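## Task

Pick up the small yellow sponge on the counter and set it down on the desk located in the room's opposite half; the robot must not tip over or be left leaning, or the task fails.

## Robot and tools

ROBOT. TidyBot++: a wheeled base (0.54 m long, 0.50 m wide, 0.38 m tall) on four powered casters carrying one seven-joint arm with a two-finger gripper. The shoulder sits 0.12 m ahead of the base centre, 0.68 m above the floor. Upper arm 0.42 m, forearm 0.31 m, hand 0.31 m. The arm starts folded, hand pointing down, sticking up to 0.08 m past the base front. Cameras: base_camera and wrist_camera (the latter looks along the hand).

FRAMES. Base frame: origin on the floor below the base centre, x forward, y left, z up, metres. hand_pose is reported in it: the point between the finger pads; the hand's z axis runs out along the fingers, fingers close along its y axis. The odometry frame is the base frame as it was at scene start; base_odometry counts wheel turns only (slip counts as travel), heading in rad, left positive, -3.142 to 3.142. base_tilt is in degrees, forward and right positive.

TOOL move. One action per call, built from base, joints, target and optional speeds; the motions start together. Extra keys: cameras (list of base_camera, wrist_camera or all; omitted means all, [] means none) and blocking (true/omitted returns when everything is at rest; false returns within about 0.5 s while motion continues). A move with no action just reports state and images.
- base: an object with any of translate_m (forward +, -2 to 2 m), strafe_m (left +, -2 to 2 m), rotate_rad (counter-clockwise seen from above +, -6.3 to 6.3 rad). These are offsets from where the base last reported itself, measured along the base axes at command start; the base drives straight to the resulting point. A base move times out after 14 s.
- joints: absolute angle targets by name, in rad: joint_1_rad (any angle; whole-arm yaw, positive is clockwise from above, opposite to heading), joint_2_rad (shoulder, -2.249 to 2.249, 0 = upper arm vertical, + leans forward), joint_3_rad (any angle, upper-arm twist), joint_4_rad (elbow, -2.579 to 2.579, 0 straight, negative bends forward when joint_3 is 3.14), joint_5_rad (any, forearm twist), joint_6_rad (wrist, -2.099 to 2.099, negative bends the hand forward), joint_7_rad (any, hand twist; pointing down, + is counter-clockwise, at 1.57 fingers open left/right). gripper_pos is 0 (open, about 85 mm gap) to 1 (closed); gap is roughly 85 x (1 - gripper_pos) mm. Tolerances for done: 0.039 rad for joints 1-4, 0.095 for 5-7, 0.03 for the gripper. Any-angle joints take the short way, so send steps below half a turn.
- target: one flat list of seven numbers [x, y, z, qw, qx, qy, qz], an absolute hand pose in the base frame (metres, then unit quaternion). With target, joints may only contain gripper_pos.
- speeds: caps for this action only: translate_m and strafe_m 0.05 to 0.5 m/s, rotate_rad 0.1 to 1.57 rad/s. When translating and strafing together, cap only one of them.
Unknown keys make a call invalid; out-of-range values are refused, and a refused call or an unrequested stop cancels the remaining move, wait and finished_scene calls in that reply.

OTHER TOOLS. wait(seconds 0 to 10, cameras) returns state and images without commanding anything, and returns early once running moves rest. stop(cameras) brakes all running motions; braked parts report stopped. zoom_image(camera, region [x0, y0, x1, y1] pixels from the top-left, at most 504 x 504) enlarges part of that camera's latest image. finished_scene(scene = current scene number) ends the scene irreversibly; the goal must hold without the robot. Its result gives the next task.

RESULT LINES. move: done or the worst status. base_status, joint_status, hand_status: moving, done, off_target, stopped, contact_stop, time_out, not_followed, torque_fault, limit_stop_at_motor_heat. hand_target is where the hand would be with joints on target; hand_pose is the measured hand. pictures names the images in order. motor_effort is percent of max torque, peak in brackets. on_its_own lists things the robot did without being told. joint command not followed or pose unreachable means a safety check held the arm; ARM HIT means the arm struck the base or itself. MOTOR HOT and OVER-TEMPERATURE FAULT warn of heating.

TIPS. After hand done, the hand usually sits within 3 cm; correct by adding (wanted - measured) to the last target. To hold still, resend hand_target, not hand_pose. Loads make the arm sag; do not command a joint to its current reading while holding something. A down-pointing hand reaches about 0.94 m high only near the base. Poses low, forward and close to the base often miss or drive the arm into the base. Closed fingertips reach 20 mm past the hand point. When a carried item touches the surface, hand_pose stops falling.

AVOID. Driving or turning while the arm is caught on something above about 0.6 m; reaching far out over nearby furniture from the folded pose; swinging a stretched arm sideways; pushing the arm into desks (it will not stop); squeezing hard on objects that still rest on something; dropping, releasing moving items, slamming. Keep loads close and the arm tucked while driving. Torque limits: 104.5 N m joints 1-4, 51.3 N m joints 5-7; exceeding them freezes the arm 10 s. Holding a stretched arm or loads heats motors.

Each tool is called as name([rows], argument=value, ...), one row to a line, values as JSON.

## Session

move()

Scene clock: 0.00 s.
base_odometry: x=+0.000 y=+0.000 heading=+0.000
base_tilt: forward=+0.2 right=-0.3
base_status: not commanded
joint_positions: joint_1_rad=-0.035 joint_2_rad=-0.358 joint_3_rad=+3.138 joint_4_rad=-2.538 joint_5_rad=+0.018 joint_6_rad=-0.826 joint_7_rad=+1.545 gripper_pos=+0.000
joint_status: not commanded
motor_effort: joint_1_rad=+0 joint_2_rad=-1 joint_3_rad=+1 joint_4_rad=+15 joint_5_rad=-1 joint_6_rad=+1 joint_7_rad=+1
hand_pose: x=+0.2717 y=+0.0029 z=+0.5878 quat_wxyz=(+0.006, +0.998, +0.012, +0.068) (m; base frame)
hand_target: x=+0.2711 y=+0.0028 z=+0.5874 quat_wxyz=(+0.006, +0.998, +0.012, +0.068) (m; base frame)
hand_status: not commanded
pictures: base_camera, wrist_camera
Images, in order (width x height): base_camera 644x364, wrist_camera 644x476.

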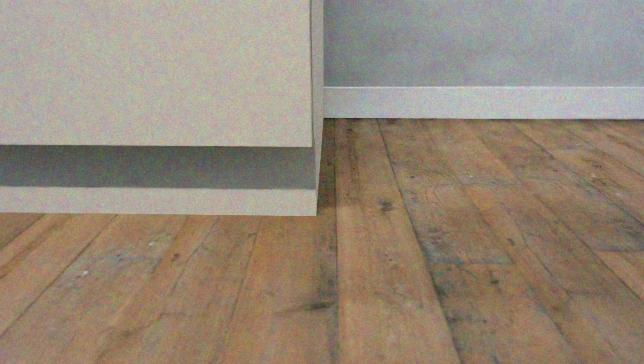

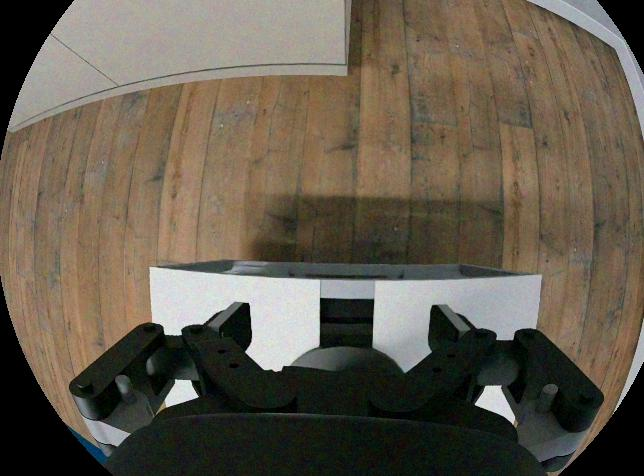

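move(joints={"joint_2_rad": -0.358, "joint_4_rad": -2.0, "joint_6_rad": -0.2})

Scene clock: 10.63 s.
move: done
base_odometry: x=+0.000 y=+0.000 heading=+0.000
base_tilt: forward=+0.2 right=-0.3
base_status: not commanded
joint_positions: joint_1_rad=-0.035 joint_2_rad=-0.358 joint_3_rad=+3.138 joint_4_rad=-2.005 joint_5_rad=+0.018 joint_6_rad=-0.257 joint_7_rad=+1.545 gripper_pos=+0.000
joint_status: all done
motor_effort: joint_1_rad=+0(1) joint_2_rad=-8(8) joint_3_rad=+1(2) joint_4_rad=+22(22) joint_5_rad=+0(1) joint_6_rad=+8(8) joint_7_rad=+0(1)
hand_pose: x=+0.5787 y=+0.0177 z=+0.9501 quat_wxyz=(-0.011, +0.814, +0.011, +0.580) (m; base frame)
hand_target: x=+0.5847 y=+0.0183 z=+0.9701 quat_wxyz=(-0.012, +0.796, +0.011, +0.605) (m; base frame)
hand_status: not commanded
pictures: base_camera, wrist_camera
Images, in order (width x height): base_camera 644x364, wrist_camera 644x476.

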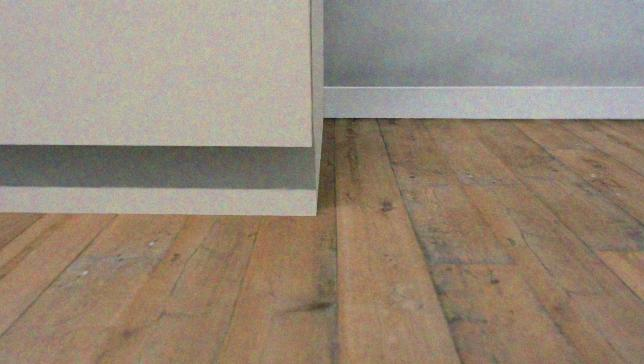

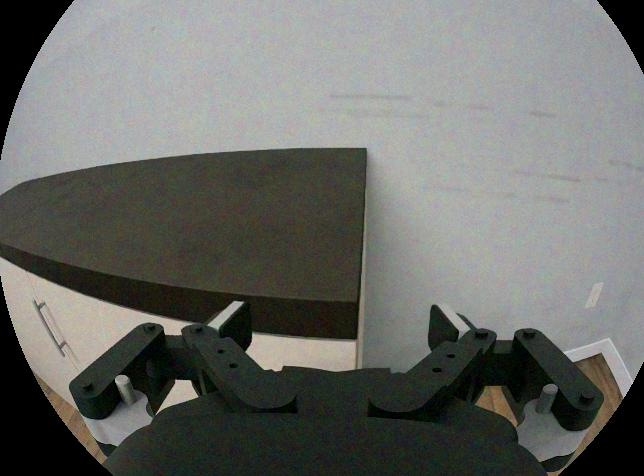

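move(joints={"joint_1_rad": -0.8}, cameras=["wrist_camera"])

move(joints={"joint_1_rad": -1.6}, cameras=["wrist_camera"])

move(joints={"joint_1_rad": 1.0}, cameras=["wrist_camera"])

move(joints={"joint_1_rad": 2.2}, cameras=["wrist_camera"])

Scene clock: 16.10 s.
move: done
base_odometry: x=+0.000 y=+0.000 heading=+0.000
base_tilt: forward=+0.2 right=-0.3
base_status: not commanded
joint_positions: joint_1_rad=-0.780 joint_2_rad=-0.358 joint_3_rad=+3.138 joint_4_rad=-2.005 joint_5_rad=+0.018 joint_6_rad=-0.255 joint_7_rad=+1.545 gripper_pos=+0.000
joint_status: all done
motor_effort: joint_1_rad=+0(2) joint_2_rad=-8(9) joint_3_rad=+2(2) joint_4_rad=+21(22) joint_5_rad=+0(1) joint_6_rad=+8(8) joint_7_rad=+0(1)
hand_pose: x=+0.4449 y=+0.3251 z=+0.9509 quat_wxyz=(-0.222, +0.754, +0.307, +0.537) (m; base frame)
hand_target: x=+0.4421 y=+0.3358 z=+0.9701 quat_wxyz=(-0.237, +0.734, +0.308, +0.557) (m; base frame)
hand_status: not commanded
pictures: wrist_camera
Images, in order (width x height): wrist_camera 644x476.

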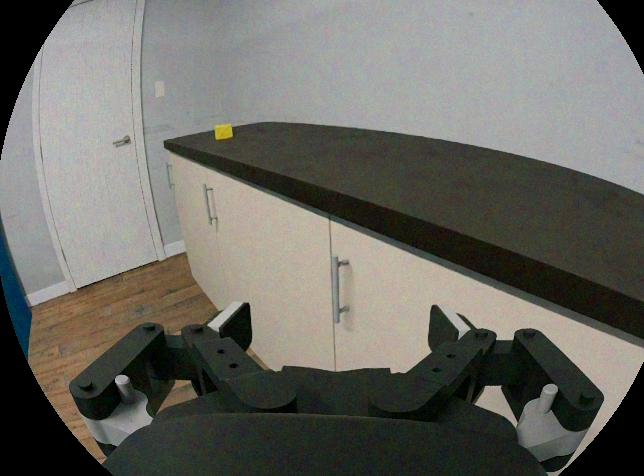

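Scene clock: 18.17 s.
move: done
base_odometry: x=+0.000 y=+0.000 heading=+0.000
base_tilt: forward=+0.2 right=-0.3
base_status: not commanded
joint_positions: joint_1_rad=-1.580 joint_2_rad=-0.358 joint_3_rad=+3.138 joint_4_rad=-2.005 joint_5_rad=+0.018 joint_6_rad=-0.254 joint_7_rad=+1.545 gripper_pos=+0.000
joint_status: all done
motor_effort: joint_1_rad=-1(2) joint_2_rad=-8(9) joint_3_rad=+2(3) joint_4_rad=+22(22) joint_5_rad=+0(1) joint_6_rad=+8(8) joint_7_rad=+0(1)
hand_pose: x=+0.1129 y=+0.4603 z=+0.9509 quat_wxyz=(-0.414, +0.575, +0.576, +0.408) (m; base frame)
hand_target: x=+0.1033 y=+0.4657 z=+0.9701 quat_wxyz=(-0.435, +0.556, +0.569, +0.421) (m; base frame)
hand_status: not commanded
pictures: wrist_camera
Images, in order (width x height): wrist_camera 644x476.

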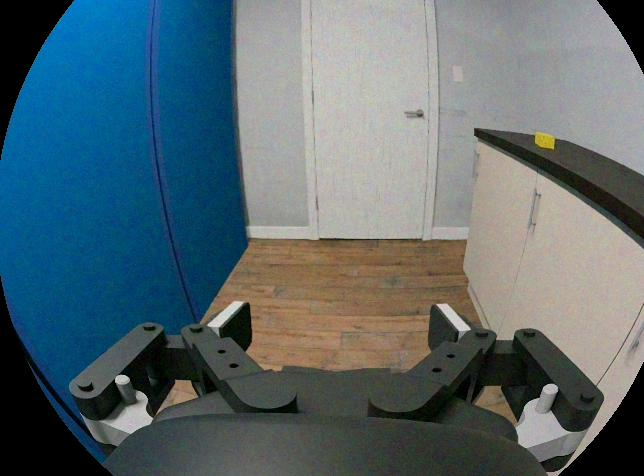

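Scene clock: 21.70 s.
move: done
base_odometry: x=+0.000 y=+0.000 heading=+0.000
base_tilt: forward=+0.2 right=-0.3
base_status: not commanded
joint_positions: joint_1_rad=+0.980 joint_2_rad=-0.358 joint_3_rad=+3.138 joint_4_rad=-2.005 joint_5_rad=+0.018 joint_6_rad=-0.254 joint_7_rad=+1.545 gripper_pos=+0.000
joint_status: all done
motor_effort: joint_1_rad=+0(2) joint_2_rad=-8(9) joint_3_rad=+1(3) joint_4_rad=+22(22) joint_5_rad=+0(1) joint_6_rad=+8(8) joint_7_rad=+0(1)
hand_pose: x=+0.3769 y=-0.3814 z=+0.9511 quat_wxyz=(+0.273, +0.716, -0.385, +0.513) (m; base frame)
hand_target: x=+0.3726 y=-0.3910 z=+0.9701 quat_wxyz=(+0.289, +0.698, -0.384, +0.532) (m; base frame)
hand_status: not commanded
pictures: wrist_camera
Images, in order (width x height): wrist_camera 644x476.

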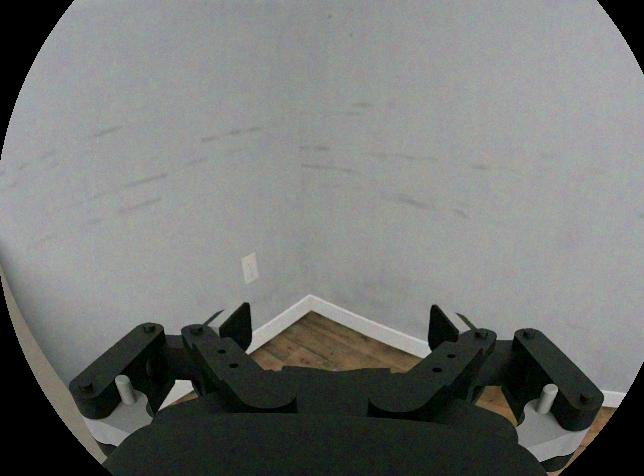

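Scene clock: 24.17 s.
move: done
base_odometry: x=+0.000 y=+0.000 heading=+0.000
base_tilt: forward=+0.2 right=-0.3
base_status: not commanded
joint_positions: joint_1_rad=+2.180 joint_2_rad=-0.358 joint_3_rad=+3.138 joint_4_rad=-2.005 joint_5_rad=+0.018 joint_6_rad=-0.254 joint_7_rad=+1.545 gripper_pos=+0.000
joint_status: all done
motor_effort: joint_1_rad=+1(2) joint_2_rad=-8(9) joint_3_rad=+1(3) joint_4_rad=+22(22) joint_5_rad=+0(1) joint_6_rad=+8(8) joint_7_rad=+0(1)
hand_pose: x=-0.1431 y=-0.3785 z=+0.9511 quat_wxyz=(+0.515, +0.374, -0.723, +0.270) (m; base frame)
hand_target: x=-0.1535 y=-0.3780 z=+0.9701 quat_wxyz=(+0.539, +0.359, -0.711, +0.276) (m; base frame)
hand_status: not commanded
pictures: wrist_camera
Images, in order (width x height): wrist_camera 644x476.

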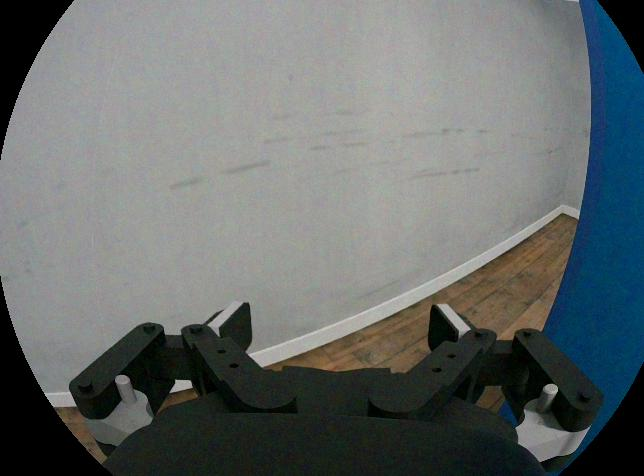

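move(joints={"joint_1_rad": -0.8}, cameras=["base_camera"])

move(base={"strafe_m": 1.0})

Scene clock: 35.37 s.
move: done
base_odometry: x=+0.000 y=+0.000 heading=+0.000
base_tilt: forward=+0.2 right=-0.3
base_status: not commanded
joint_positions: joint_1_rad=-0.780 joint_2_rad=-0.358 joint_3_rad=+3.138 joint_4_rad=-2.005 joint_5_rad=+0.018 joint_6_rad=-0.254 joint_7_rad=+1.545 gripper_pos=+0.000
joint_status: all done
motor_effort: joint_1_rad=+0(2) joint_2_rad=-8(9) joint_3_rad=+2(3) joint_4_rad=+22(22) joint_5_rad=+0(1) joint_6_rad=+8(8) joint_7_rad=+0(1)
hand_pose: x=+0.4450 y=+0.3251 z=+0.9511 quat_wxyz=(-0.222, +0.754, +0.307, +0.537) (m; base frame)
hand_target: x=+0.4421 y=+0.3358 z=+0.9701 quat_wxyz=(-0.237, +0.734, +0.308, +0.557) (m; base frame)
hand_status: not commanded
pictures: base_camera
Images, in order (width x height): base_camera 644x364.

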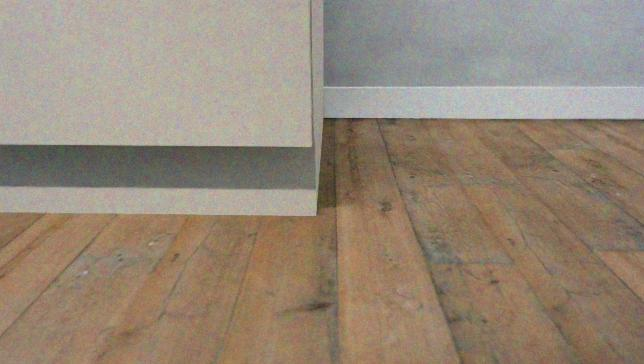

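Scene clock: 38.73 s.
move: done
base_odometry: x=+0.000 y=+1.000 heading=+0.000
base_tilt: forward=+0.2 right=-0.3
base_status: done
joint_positions: joint_1_rad=-0.782 joint_2_rad=-0.358 joint_3_rad=+3.138 joint_4_rad=-2.005 joint_5_rad=+0.018 joint_6_rad=-0.252 joint_7_rad=+1.545 gripper_pos=+0.000
joint_status: not commanded
motor_effort: joint_1_rad=+0(1) joint_2_rad=-8(10) joint_3_rad=+1(3) joint_4_rad=+22(22) joint_5_rad=-1(1) joint_6_rad=+8(9) joint_7_rad=+0(1)
hand_pose: x=+0.4446 y=+0.3257 z=+0.9515 quat_wxyz=(-0.223, +0.753, +0.307, +0.538) (m; base frame)
hand_target: x=+0.4421 y=+0.3358 z=+0.9701 quat_wxyz=(-0.237, +0.734, +0.308, +0.557) (m; base frame)
hand_status: not commanded
pictures: base_camera, wrist_camera
Images, in order (width x height): base_camera 644x364, wrist_camera 644x476.

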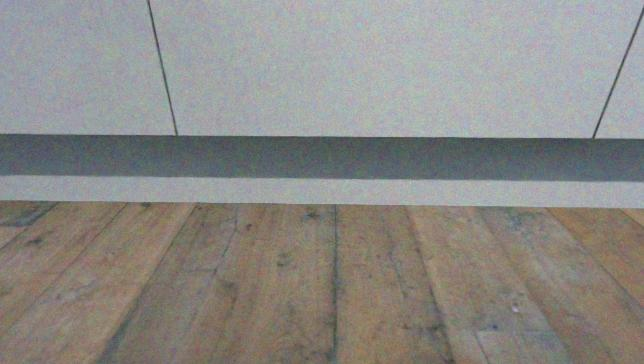

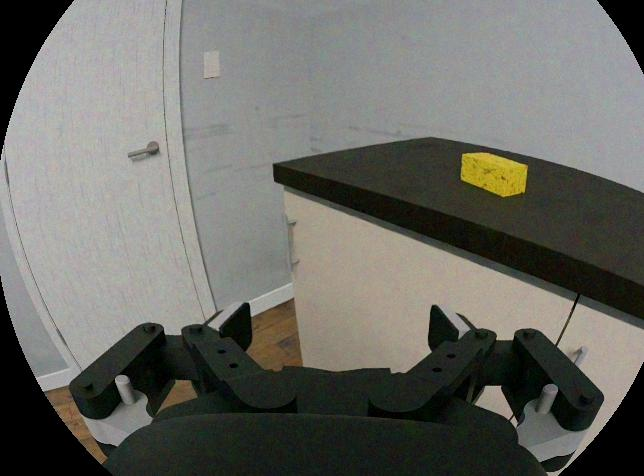

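move(joints={"joint_1_rad": 0.0}, base={"strafe_m": 0.1})

Scene clock: 43.53 s.
move: done
base_odometry: x=+0.000 y=+1.100 heading=+0.000
base_tilt: forward=+0.2 right=-0.3
base_status: done
joint_positions: joint_1_rad=-0.020 joint_2_rad=-0.358 joint_3_rad=+3.138 joint_4_rad=-2.005 joint_5_rad=+0.018 joint_6_rad=-0.252 joint_7_rad=+1.545 gripper_pos=+0.000
joint_status: all done
motor_effort: joint_1_rad=-1(2) joint_2_rad=-8(10) joint_3_rad=+1(4) joint_4_rad=+22(22) joint_5_rad=-1(1) joint_6_rad=+8(8) joint_7_rad=+0(1)
hand_pose: x=+0.5795 y=+0.0109 z=+0.9515 quat_wxyz=(-0.007, +0.813, +0.005, +0.582) (m; base frame)
hand_target: x=+0.5850 y=+0.0021 z=+0.9701 quat_wxyz=(-0.001, +0.796, -0.002, +0.605) (m; base frame)
hand_status: not commanded
pictures: base_camera, wrist_camera
Images, in order (width x height): base_camera 644x364, wrist_camera 644x476.

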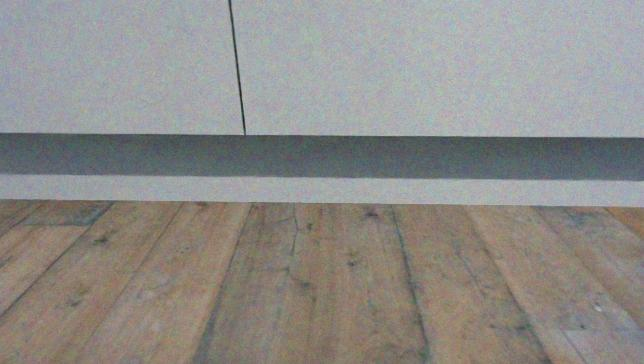

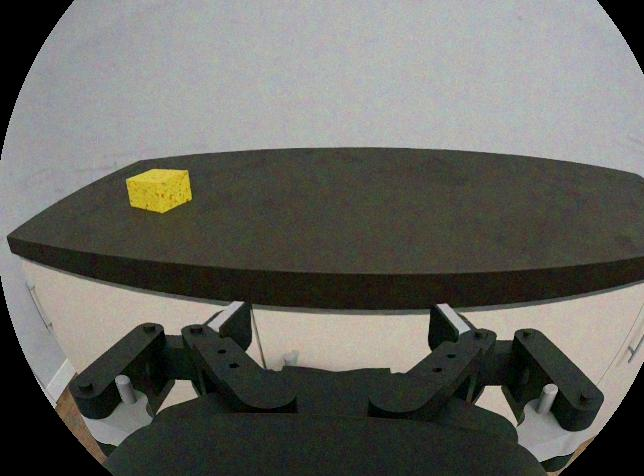

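move(base={"strafe_m": 0.3})

Scene clock: 51.57 s.
move: done
base_odometry: x=+0.000 y=+1.401 heading=+0.000
base_tilt: forward=+0.2 right=-0.3
base_status: done
joint_positions: joint_1_rad=-0.017 joint_2_rad=-0.358 joint_3_rad=+3.137 joint_4_rad=-2.005 joint_5_rad=+0.018 joint_6_rad=-0.252 joint_7_rad=+1.545 gripper_pos=+0.000
joint_status: not commanded
motor_effort: joint_1_rad=+0(1) joint_2_rad=-8(9) joint_3_rad=+1(4) joint_4_rad=+22(22) joint_5_rad=+0(1) joint_6_rad=+8(8) joint_7_rad=+0(1)
hand_pose: x=+0.5795 y=+0.0103 z=+0.9515 quat_wxyz=(-0.006, +0.813, +0.005, +0.582) (m; base frame)
hand_target: x=+0.5850 y=+0.0021 z=+0.9701 quat_wxyz=(-0.001, +0.796, -0.002, +0.605) (m; base frame)
hand_status: not commanded
pictures: base_camera, wrist_camera
Images, in order (width x height): base_camera 644x364, wrist_camera 644x476.

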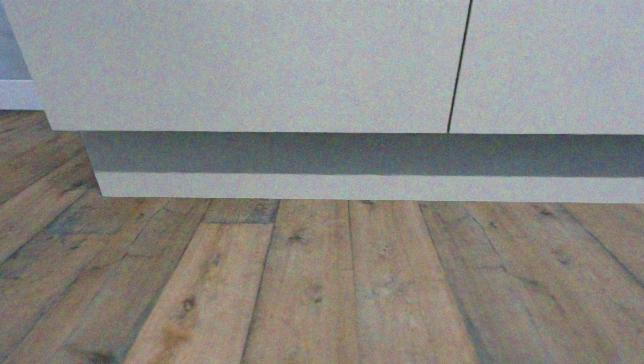

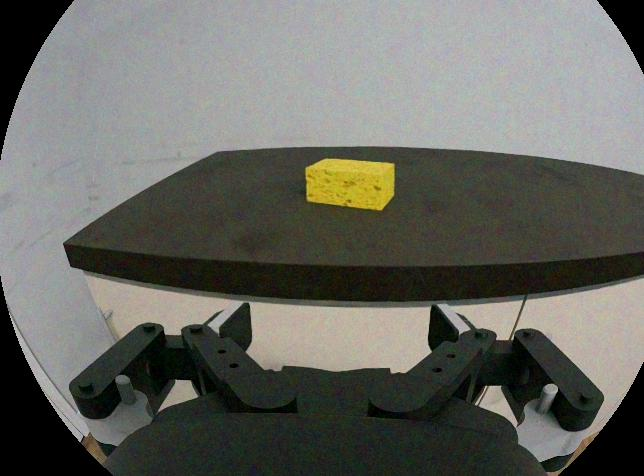

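zoom_image(camera="wrist_camera", region=[260, 120, 440, 250])

Scaled by 2.800.

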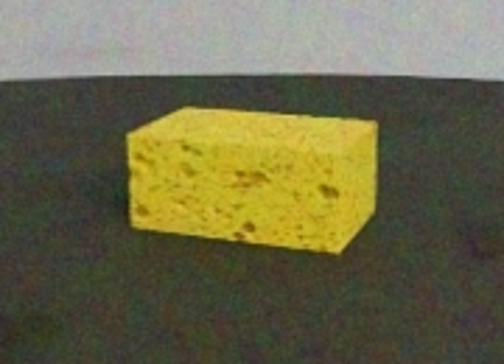

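move(joints={"joint_1_rad": 0.0, "joint_2_rad": 0.0, "joint_4_rad": -1.3, "joint_6_rad": -1.1}, base={"strafe_m": -0.05})

Scene clock: 123.97 s.
move: done
base_odometry: x=+0.000 y=+1.350 heading=+0.000
base_tilt: forward=+0.2 right=-0.3
base_status: done
joint_positions: joint_1_rad=-0.015 joint_2_rad=-0.022 joint_3_rad=+3.138 joint_4_rad=-1.309 joint_5_rad=+0.018 joint_6_rad=-1.028 joint_7_rad=+1.545 gripper_pos=+0.000
joint_status: all done
motor_effort: joint_1_rad=+0(2) joint_2_rad=-19(19) joint_3_rad=+1(4) joint_4_rad=+20(23) joint_5_rad=+0(1) joint_6_rad=+6(9) joint_7_rad=+0(1)
hand_pose: x=+0.6405 y=+0.0064 z=+0.9795 quat_wxyz=(+0.000, +0.916, -0.002, +0.402) (m; base frame)
hand_target: x=+0.6321 y=-0.0019 z=+0.9572 quat_wxyz=(+0.004, +0.932, -0.009, +0.362) (m; base frame)
hand_status: not commanded
pictures: base_camera, wrist_camera
Images, in order (width x height): base_camera 644x364, wrist_camera 644x476.

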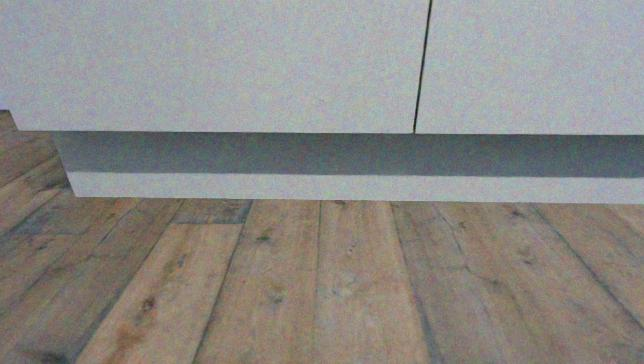

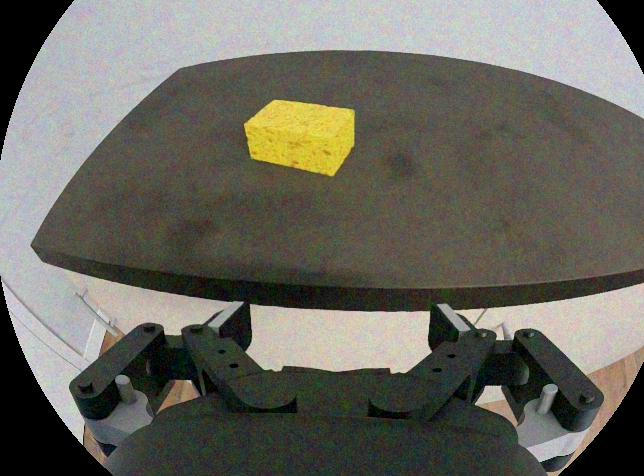

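move(base={"translate_m": 0.2, "strafe_m": 0.08})

Scene clock: 132.10 s.
move: done
base_odometry: x=+0.200 y=+1.431 heading=+0.000
base_tilt: forward=+0.2 right=-0.3
base_status: done
joint_positions: joint_1_rad=-0.015 joint_2_rad=-0.004 joint_3_rad=+3.138 joint_4_rad=-1.307 joint_5_rad=+0.018 joint_6_rad=-1.033 joint_7_rad=+1.545 gripper_pos=+0.000
joint_status: not commanded
motor_effort: joint_1_rad=+0(2) joint_2_rad=-19(22) joint_3_rad=+1(2) joint_4_rad=+20(21) joint_5_rad=+0(1) joint_6_rad=+6(7) joint_7_rad=+0(1)
hand_pose: x=+0.6451 y=+0.0064 z=+0.9702 quat_wxyz=(+0.000, +0.920, -0.002, +0.392) (m; base frame)
hand_target: x=+0.6321 y=-0.0019 z=+0.9572 quat_wxyz=(+0.004, +0.932, -0.009, +0.362) (m; base frame)
hand_status: not commanded
pictures: base_camera, wrist_camera
Images, in order (width x height): base_camera 644x364, wrist_camera 644x476.

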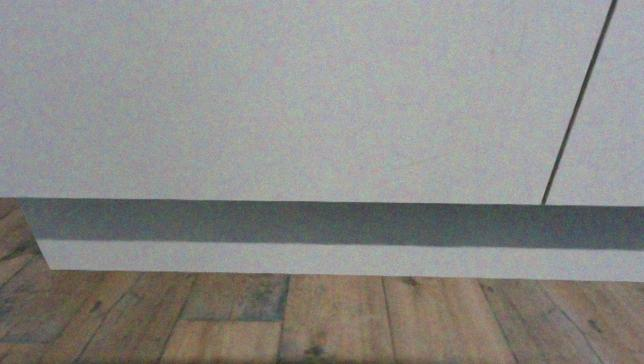

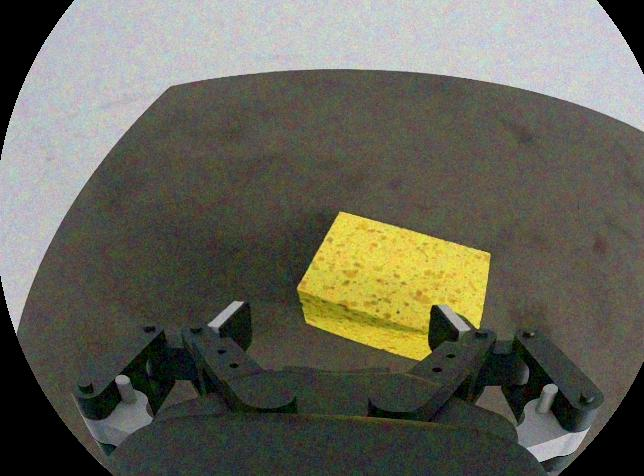

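move(target=[0.45, -0.08, 1.0, -0.1485, 0.791, 0.554, 0.212])

Scene clock: 167.70 s.
move: off_target
base_odometry: x=+0.200 y=+1.431 heading=+0.000
base_tilt: forward=+0.2 right=-0.3
base_status: not commanded
joint_positions: joint_1_rad=+0.736 joint_2_rad=+0.220 joint_3_rad=+3.042 joint_4_rad=-0.733 joint_5_rad=-0.553 joint_6_rad=-2.021 joint_7_rad=+2.986 gripper_pos=+0.000
joint_status: not commanded
motor_effort: joint_1_rad=+0(2) joint_2_rad=-21(22) joint_3_rad=+0(2) joint_4_rad=+13(21) joint_5_rad=-4(5) joint_6_rad=+2(6) joint_7_rad=+0(1)
hand_pose: x=+0.5037 y=-0.1096 z=+1.0057 quat_wxyz=(-0.056, +0.833, +0.490, +0.253) (m; base frame)
hand_target: x=+0.4940 y=-0.0942 z=+1.0050 quat_wxyz=(-0.093, +0.799, +0.536, +0.258) (m; base frame)
hand_status: off_target (0.062 m and 14.5 deg from the pose sent, 0.215 m and 71.8 deg at the start; a joint's target at an end of its range on 56 of 56 steps)
pictures: base_camera, wrist_camera
Images, in order (width x height): base_camera 644x364, wrist_camera 644x476.

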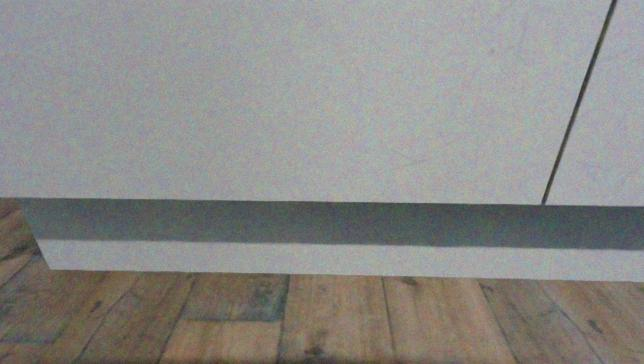

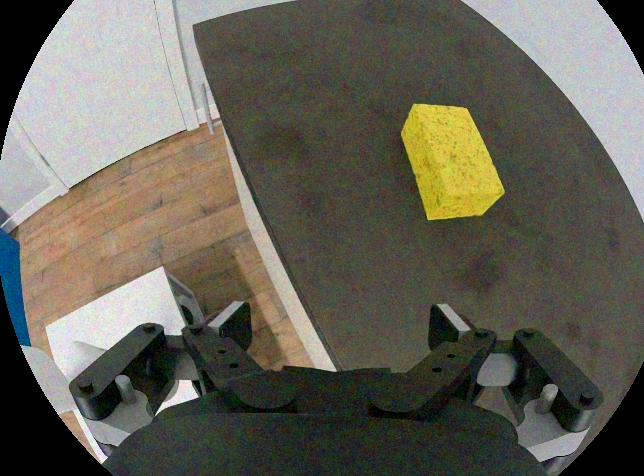

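move(base={"translate_m": 0.17, "strafe_m": -0.03}, speeds={"translate_m": 0.2})

Scene clock: 180.60 s.
move: done
base_odometry: x=+0.371 y=+1.401 heading=+0.000
base_tilt: forward=+0.2 right=-0.2
base_status: done
joint_positions: joint_1_rad=+0.739 joint_2_rad=+0.234 joint_3_rad=+3.040 joint_4_rad=-0.731 joint_5_rad=-0.555 joint_6_rad=-2.027 joint_7_rad=+2.988 gripper_pos=+0.000
joint_status: not commanded
motor_effort: joint_1_rad=+0(1) joint_2_rad=-22(24) joint_3_rad=+0(1) joint_4_rad=+14(14) joint_5_rad=-4(4) joint_6_rad=+2(3) joint_7_rad=+0(1)
hand_pose: x=+0.5055 y=-0.1116 z=+1.0011 quat_wxyz=(-0.064, +0.832, +0.490, +0.250) (m; base frame)
hand_target: x=+0.4940 y=-0.0942 z=+1.0050 quat_wxyz=(-0.093, +0.799, +0.536, +0.258) (m; base frame)
hand_status: not commanded
pictures: base_camera, wrist_camera
Images, in order (width x height): base_camera 644x364, wrist_camera 644x476.

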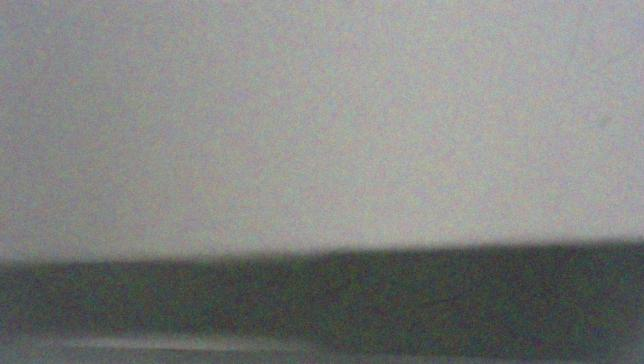

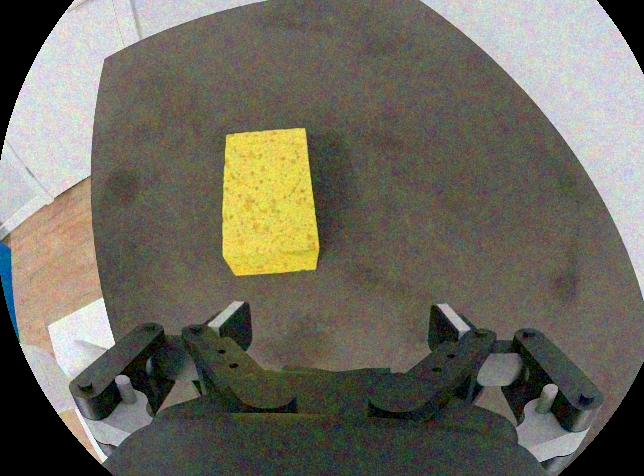

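move(target=[0.525, -0.03, 0.995, -0.1429, 0.8055, 0.5332, 0.2158], cameras=["wrist_camera"])

Scene clock: 193.20 s.
move: done
base_odometry: x=+0.371 y=+1.401 heading=+0.000
base_tilt: forward=+0.2 right=-0.2
base_status: not commanded
joint_positions: joint_1_rad=+0.599 joint_2_rad=+0.307 joint_3_rad=+2.902 joint_4_rad=-0.640 joint_5_rad=-0.555 joint_6_rad=-2.027 joint_7_rad=+2.866 gripper_pos=+0.000
joint_status: not commanded
motor_effort: joint_1_rad=+1(3) joint_2_rad=-23(24) joint_3_rad=-1(1) joint_4_rad=+14(14) joint_5_rad=-4(5) joint_6_rad=+2(2) joint_7_rad=+0(1)
hand_pose: x=+0.5413 y=-0.0290 z=+1.0079 quat_wxyz=(-0.115, +0.787, +0.548, +0.259) (m; base frame)
hand_target: x=+0.5290 y=-0.0304 z=+0.9957 quat_wxyz=(-0.139, +0.806, +0.532, +0.221) (m; base frame)
hand_status: done (0.021 m and 6.5 deg from the pose sent, 0.084 m and 11.4 deg at the start; a joint's target at an end of its range on 25 of 25 steps)
pictures: wrist_camera
Images, in order (width x height): wrist_camera 644x476.

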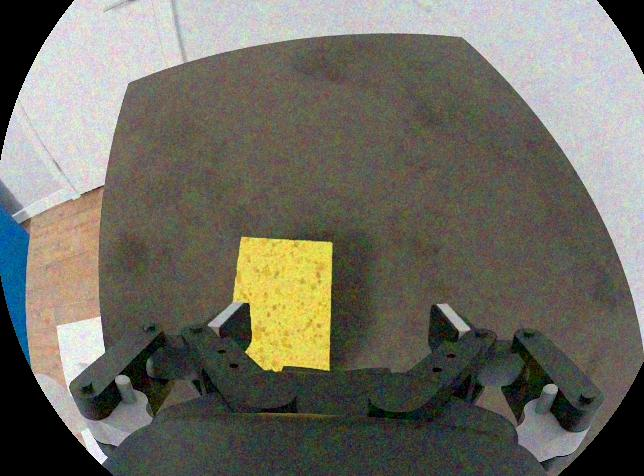

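move(target=[0.518, 0.012, 0.95, -0.1429, 0.8055, 0.5332, 0.2158], cameras=["wrist_camera"])

Scene clock: 204.13 s.
move: done
base_odometry: x=+0.371 y=+1.401 heading=+0.000
base_tilt: forward=+0.2 right=-0.2
base_status: not commanded
joint_positions: joint_1_rad=+0.434 joint_2_rad=+0.200 joint_3_rad=+3.067 joint_4_rad=-0.974 joint_5_rad=-0.555 joint_6_rad=-1.961 joint_7_rad=+2.866 gripper_pos=+0.000
joint_status: not commanded
motor_effort: joint_1_rad=+0(1) joint_2_rad=-21(24) joint_3_rad=+0(1) joint_4_rad=+15(15) joint_5_rad=-5(5) joint_6_rad=+1(2) joint_7_rad=+0(1)
hand_pose: x=+0.5065 y=+0.0129 z=+0.9473 quat_wxyz=(-0.172, +0.810, +0.526, +0.195) (m; base frame)
hand_target: x=+0.5180 y=+0.0120 z=+0.9500 quat_wxyz=(-0.143, +0.805, +0.533, +0.216) (m; base frame)
hand_status: done (0.012 m and 4.2 deg from the pose sent, 0.075 m and 6.5 deg at the start)
pictures: wrist_camera
Images, in order (width x height): wrist_camera 644x476.

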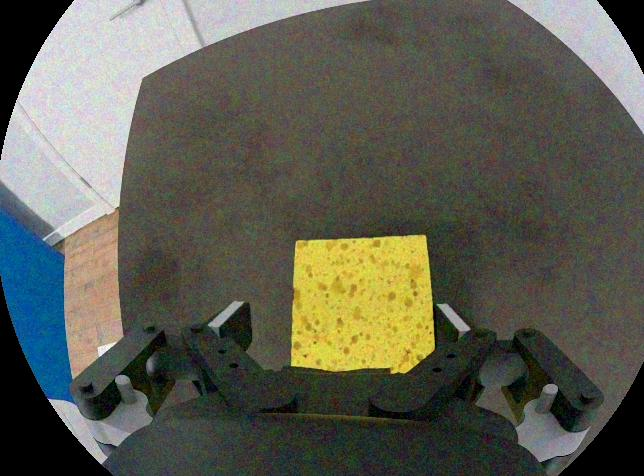

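move(target=[0.530, 0.008, 0.935, -0.1429, 0.8055, 0.5332, 0.2158], cameras=["wrist_camera"])

Scene clock: 209.10 s.
move: done
base_odometry: x=+0.371 y=+1.401 heading=+0.000
base_tilt: forward=+0.2 right=-0.2
base_status: not commanded
joint_positions: joint_1_rad=+0.434 joint_2_rad=+0.200 joint_3_rad=+3.065 joint_4_rad=-1.006 joint_5_rad=-0.555 joint_6_rad=-1.915 joint_7_rad=+2.869 gripper_pos=+0.000
joint_status: not commanded
motor_effort: joint_1_rad=+0(1) joint_2_rad=-21(23) joint_3_rad=+0(1) joint_4_rad=+15(16) joint_5_rad=-4(5) joint_6_rad=+0(1) joint_7_rad=+0(0)
hand_pose: x=+0.5159 y=+0.0131 z=+0.9392 quat_wxyz=(-0.170, +0.813, +0.519, +0.202) (m; base frame)
hand_target: x=+0.5300 y=+0.0080 z=+0.9350 quat_wxyz=(-0.143, +0.805, +0.533, +0.216) (m; base frame)
hand_status: done (0.016 m and 4.0 deg from the pose sent, 0.027 m and 4.2 deg at the start)
pictures: wrist_camera
Images, in order (width x height): wrist_camera 644x476.

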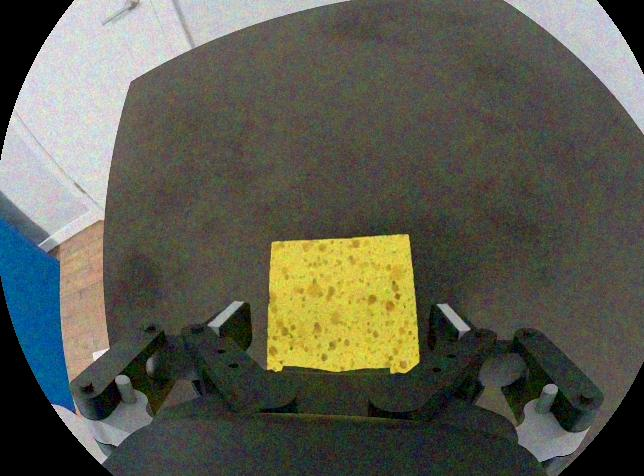

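move(target=[0.530, 0.005, 0.918, -0.1429, 0.8055, 0.5332, 0.2158], cameras=["wrist_camera"])

Scene clock: 215.20 s.
move: done
base_odometry: x=+0.371 y=+1.401 heading=+0.000
base_tilt: forward=+0.2 right=-0.3
base_status: not commanded
joint_positions: joint_1_rad=+0.434 joint_2_rad=+0.196 joint_3_rad=+3.075 joint_4_rad=-1.077 joint_5_rad=-0.555 joint_6_rad=-1.873 joint_7_rad=+2.898 gripper_pos=+0.000
joint_status: not commanded
motor_effort: joint_1_rad=+0(1) joint_2_rad=-21(23) joint_3_rad=+0(1) joint_4_rad=+14(16) joint_5_rad=-4(5) joint_6_rad=+0(1) joint_7_rad=+1(1)
hand_pose: x=+0.5173 y=+0.0122 z=+0.9206 quat_wxyz=(-0.178, +0.814, +0.515, +0.200) (m; base frame)
hand_target: x=+0.5300 y=+0.0050 z=+0.9180 quat_wxyz=(-0.143, +0.805, +0.533, +0.216) (m; base frame)
hand_status: done (0.015 m and 5.0 deg from the pose sent, 0.027 m and 4.0 deg at the start)
pictures: wrist_camera
Images, in order (width x height): wrist_camera 644x476.

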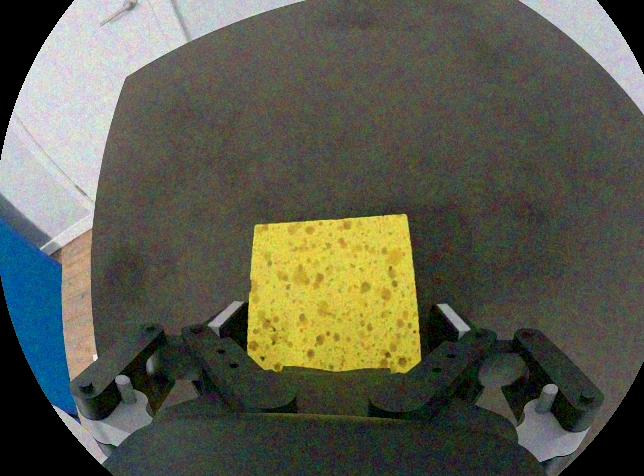

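move(joints={"gripper_pos": 0.45}, cameras=["wrist_camera"])

Scene clock: 219.00 s.
move: off_target
base_odometry: x=+0.371 y=+1.401 heading=+0.000
base_tilt: forward=+0.2 right=-0.2
base_status: not commanded
joint_positions: joint_1_rad=+0.434 joint_2_rad=+0.183 joint_3_rad=+3.075 joint_4_rad=-1.074 joint_5_rad=-0.555 joint_6_rad=-1.860 joint_7_rad=+2.899 gripper_pos=+0.356
joint_status: gripper_pos off_target (ended at +0.356, target +0.450)
motor_effort: joint_1_rad=+0(2) joint_2_rad=-18(21) joint_3_rad=+1(1) joint_4_rad=+13(15) joint_5_rad=-3(4) joint_6_rad=+0(2) joint_7_rad=+1(1)
hand_pose: x=+0.5189 y=+0.0123 z=+0.9262 quat_wxyz=(-0.168, +0.814, +0.515, +0.209) (m; base frame)
hand_target: x=+0.5300 y=+0.0050 z=+0.9180 quat_wxyz=(-0.143, +0.805, +0.533, +0.216) (m; base frame)
hand_status: not commanded
pictures: wrist_camera
Images, in order (width x height): wrist_camera 644x476.

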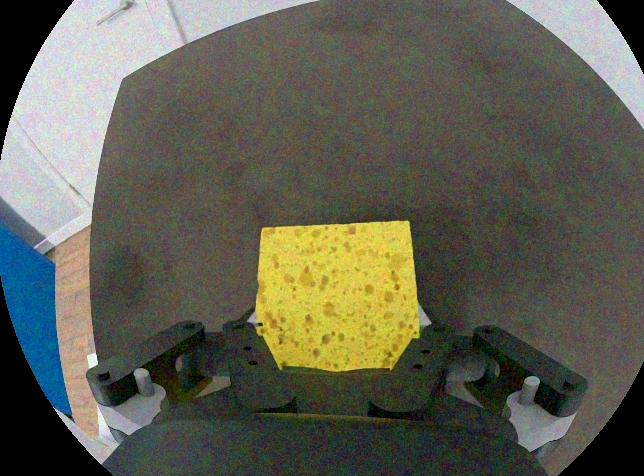

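move(target=[0.530, 0.005, 0.975, -0.1429, 0.8055, 0.5332, 0.2158], cameras=["wrist_camera"])

Scene clock: 223.27 s.
move: done
base_odometry: x=+0.371 y=+1.401 heading=+0.000
base_tilt: forward=+0.2 right=-0.2
base_status: not commanded
joint_positions: joint_1_rad=+0.458 joint_2_rad=+0.230 joint_3_rad=+2.993 joint_4_rad=-0.814 joint_5_rad=-0.555 joint_6_rad=-1.921 joint_7_rad=+2.880 gripper_pos=+0.356
joint_status: not commanded
motor_effort: joint_1_rad=+0(1) joint_2_rad=-22(23) joint_3_rad=-1(1) joint_4_rad=+15(16) joint_5_rad=-4(5) joint_6_rad=+2(2) joint_7_rad=+0(1)
hand_pose: x=+0.5422 y=+0.0157 z=+0.9876 quat_wxyz=(-0.118, +0.783, +0.557, +0.252) (m; base frame)
hand_target: x=+0.5300 y=+0.0050 z=+0.9750 quat_wxyz=(-0.143, +0.805, +0.533, +0.216) (m; base frame)
hand_status: done (0.021 m and 6.3 deg from the pose sent, 0.051 m and 3.7 deg at the start)
pictures: wrist_camera
Images, in order (width x height): wrist_camera 644x476.

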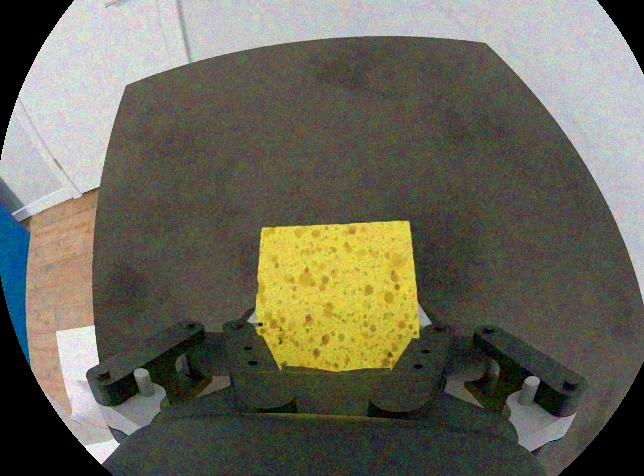

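move(base={"translate_m": -0.35}, cameras=["wrist_camera"])

move(joints={"joint_1_rad": 0.0, "joint_2_rad": -0.358, "joint_3_rad": 3.14, "joint_4_rad": -2.0, "joint_5_rad": 0.0, "joint_6_rad": -0.2, "joint_7_rad": 1.57})

Scene clock: 234.27 s.
move: done
base_odometry: x=+0.020 y=+1.400 heading=+0.001
base_tilt: forward=+0.2 right=-0.2
base_status: done
joint_positions: joint_1_rad=+0.463 joint_2_rad=+0.245 joint_3_rad=+2.990 joint_4_rad=-0.813 joint_5_rad=-0.555 joint_6_rad=-1.925 joint_7_rad=+2.880 gripper_pos=+0.356
joint_status: not commanded
motor_effort: joint_1_rad=+0(2) joint_2_rad=-23(25) joint_3_rad=+0(1) joint_4_rad=+15(16) joint_5_rad=-5(5) joint_6_rad=+2(3) joint_7_rad=+0(1)
hand_pose: x=+0.5450 y=+0.0129 z=+0.9823 quat_wxyz=(-0.125, +0.784, +0.555, +0.248) (m; base frame)
hand_target: x=+0.5300 y=+0.0050 z=+0.9750 quat_wxyz=(-0.143, +0.805, +0.533, +0.216) (m; base frame)
hand_status: not commanded
pictures: wrist_camera
Images, in order (width x height): wrist_camera 644x476.

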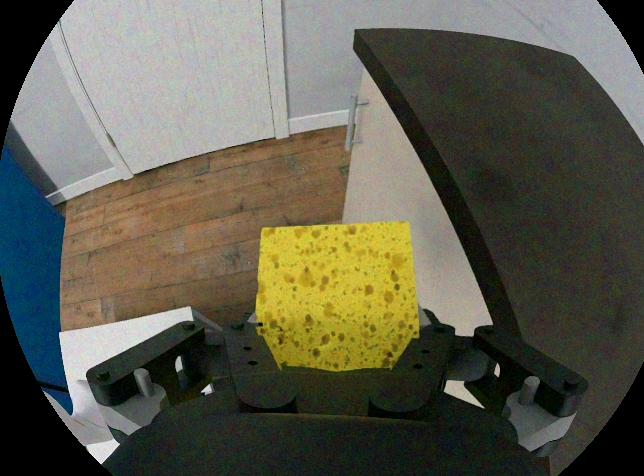

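Scene clock: 237.23 s.
move: done
base_odometry: x=+0.020 y=+1.400 heading=+0.001
base_tilt: forward=+0.2 right=-0.3
base_status: not commanded
joint_positions: joint_1_rad=+0.021 joint_2_rad=-0.335 joint_3_rad=+3.121 joint_4_rad=-1.984 joint_5_rad=-0.066 joint_6_rad=-0.258 joint_7_rad=+1.640 gripper_pos=+0.357
joint_status: all done
motor_effort: joint_1_rad=+0(1) joint_2_rad=-9(24) joint_3_rad=+1(3) joint_4_rad=+22(23) joint_5_rad=+0(6) joint_6_rad=+8(8) joint_7_rad=+0(2)
hand_pose: x=+0.5877 y=+0.0075 z=+0.9523 quat_wxyz=(-0.002, +0.815, +0.008, +0.579) (m; base frame)
hand_target: x=+0.5850 y=+0.0022 z=+0.9701 quat_wxyz=(+0.000, +0.796, +0.000, +0.605) (m; base frame)
hand_status: not commanded
pictures: base_camera, wrist_camera
Images, in order (width x height): base_camera 644x364, wrist_camera 644x476.

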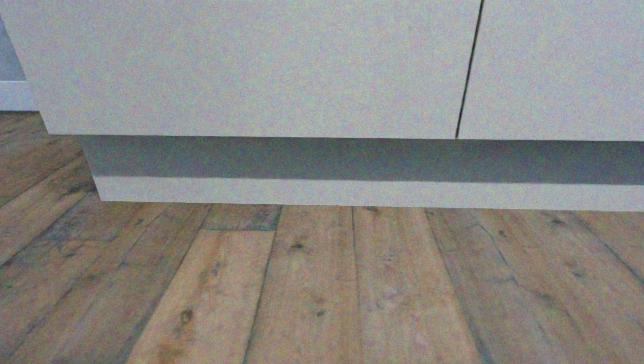

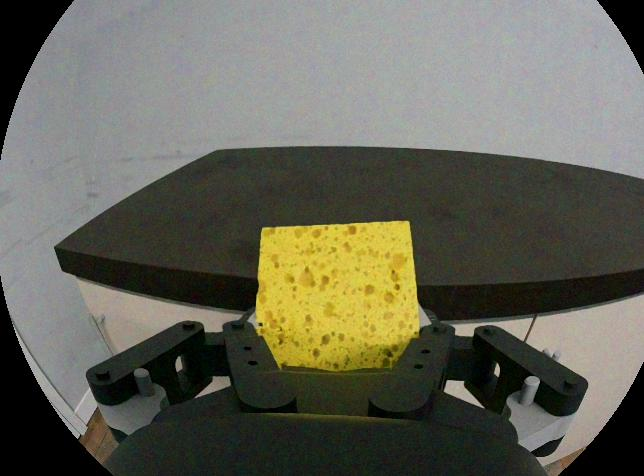

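move(base={"strafe_m": -1.4}, joints={"joint_1_rad": 1.57})

move(joints={"joint_1_rad": 2.5})

Scene clock: 245.20 s.
move: done
base_odometry: x=+0.021 y=+0.000 heading=+0.001
base_tilt: forward=+0.2 right=-0.2
base_status: done
joint_positions: joint_1_rad=+1.550 joint_2_rad=-0.339 joint_3_rad=+3.128 joint_4_rad=-1.984 joint_5_rad=-0.064 joint_6_rad=-0.253 joint_7_rad=+1.638 gripper_pos=+0.357
joint_status: all done
motor_effort: joint_1_rad=+0(2) joint_2_rad=-9(12) joint_3_rad=+2(4) joint_4_rad=+22(23) joint_5_rad=+0(1) joint_6_rad=+8(9) joint_7_rad=+0(1)
hand_pose: x=+0.1423 y=-0.4676 z=+0.9552 quat_wxyz=(+0.403, +0.590, -0.559, +0.421) (m; base frame)
hand_target: x=+0.1216 y=-0.4660 z=+0.9701 quat_wxyz=(+0.427, +0.564, -0.562, +0.428) (m; base frame)
hand_status: not commanded
pictures: base_camera, wrist_camera
Images, in order (width x height): base_camera 644x364, wrist_camera 644x476.

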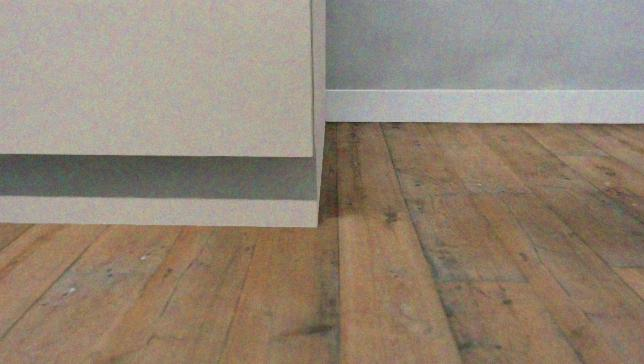

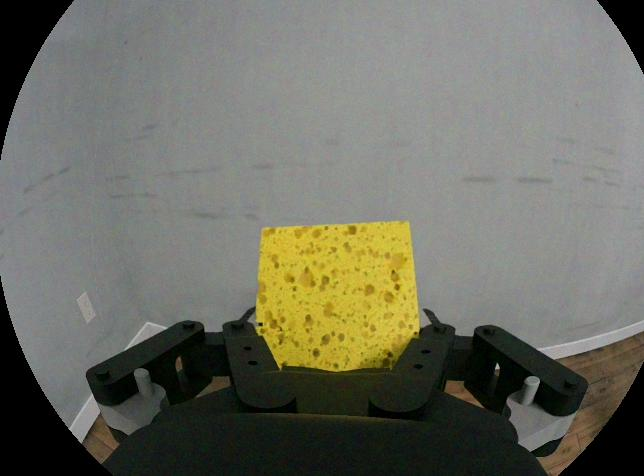

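Scene clock: 247.40 s.
move: done
base_odometry: x=+0.021 y=+0.000 heading=+0.001
base_tilt: forward=+0.2 right=-0.2
base_status: not commanded
joint_positions: joint_1_rad=+2.480 joint_2_rad=-0.339 joint_3_rad=+3.130 joint_4_rad=-1.984 joint_5_rad=-0.063 joint_6_rad=-0.253 joint_7_rad=+1.638 gripper_pos=+0.357
joint_status: all done
motor_effort: joint_1_rad=+0(2) joint_2_rad=-9(10) joint_3_rad=+1(3) joint_4_rad=+22(22) joint_5_rad=-1(1) joint_6_rad=+8(9) joint_7_rad=+0(1)
hand_pose: x=-0.2427 y=-0.2973 z=+0.9552 quat_wxyz=(+0.549, +0.276, -0.764, +0.195) (m; base frame)
hand_target: x=-0.2530 y=-0.2807 z=+0.9701 quat_wxyz=(+0.574, +0.251, -0.755, +0.191) (m; base frame)
hand_status: not commanded
pictures: base_camera, wrist_camera
Images, in order (width x height): base_camera 644x364, wrist_camera 644x476.

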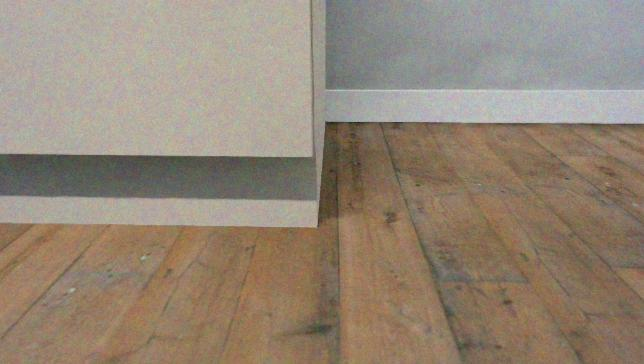

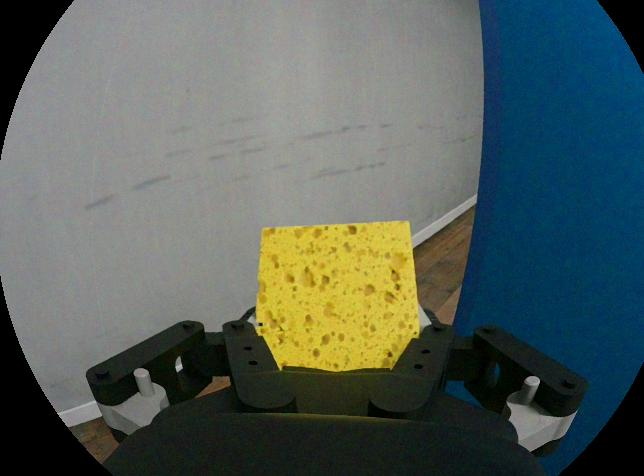

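move(base={"strafe_m": -1.05}, joints={"joint_1_rad": 0.0}, cameras=["wrist_camera"])

move(base={"rotate_rad": 3.14})

Scene clock: 264.10 s.
move: time_out
base_odometry: x=+0.022 y=-1.010 heading=+0.000
base_tilt: forward=+0.2 right=-0.2
base_status: strafe_m time_out (by the wheels' count: -1.010 of -1.050)
joint_positions: joint_1_rad=+0.015 joint_2_rad=-0.347 joint_3_rad=+3.143 joint_4_rad=-1.990 joint_5_rad=-0.058 joint_6_rad=-0.247 joint_7_rad=+1.637 gripper_pos=+0.357
joint_status: all done
motor_effort: joint_1_rad=+1(7) joint_2_rad=-8(20) joint_3_rad=+2(13) joint_4_rad=+22(26) joint_5_rad=+0(2) joint_6_rad=+8(10) joint_7_rad=+0(1)
hand_pose: x=+0.5850 y=-0.0021 z=+0.9577 quat_wxyz=(+0.002, +0.810, +0.001, +0.586) (m; base frame)
hand_target: x=+0.5850 y=+0.0022 z=+0.9701 quat_wxyz=(+0.000, +0.796, +0.000, +0.605) (m; base frame)
hand_status: not commanded
pictures: wrist_camera
Images, in order (width x height): wrist_camera 644x476.

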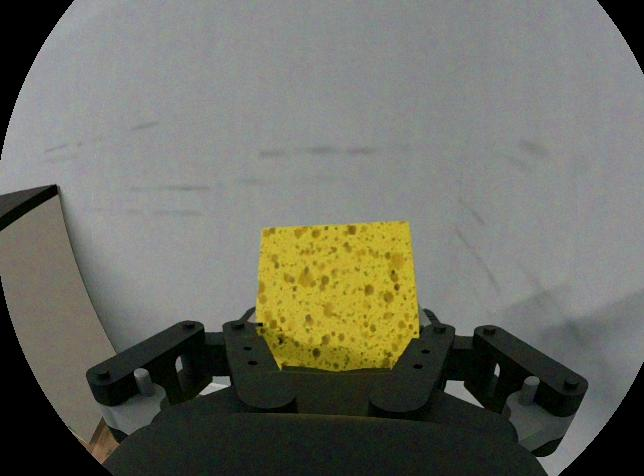

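not run: a stop that you did not command came earlier in this reply.


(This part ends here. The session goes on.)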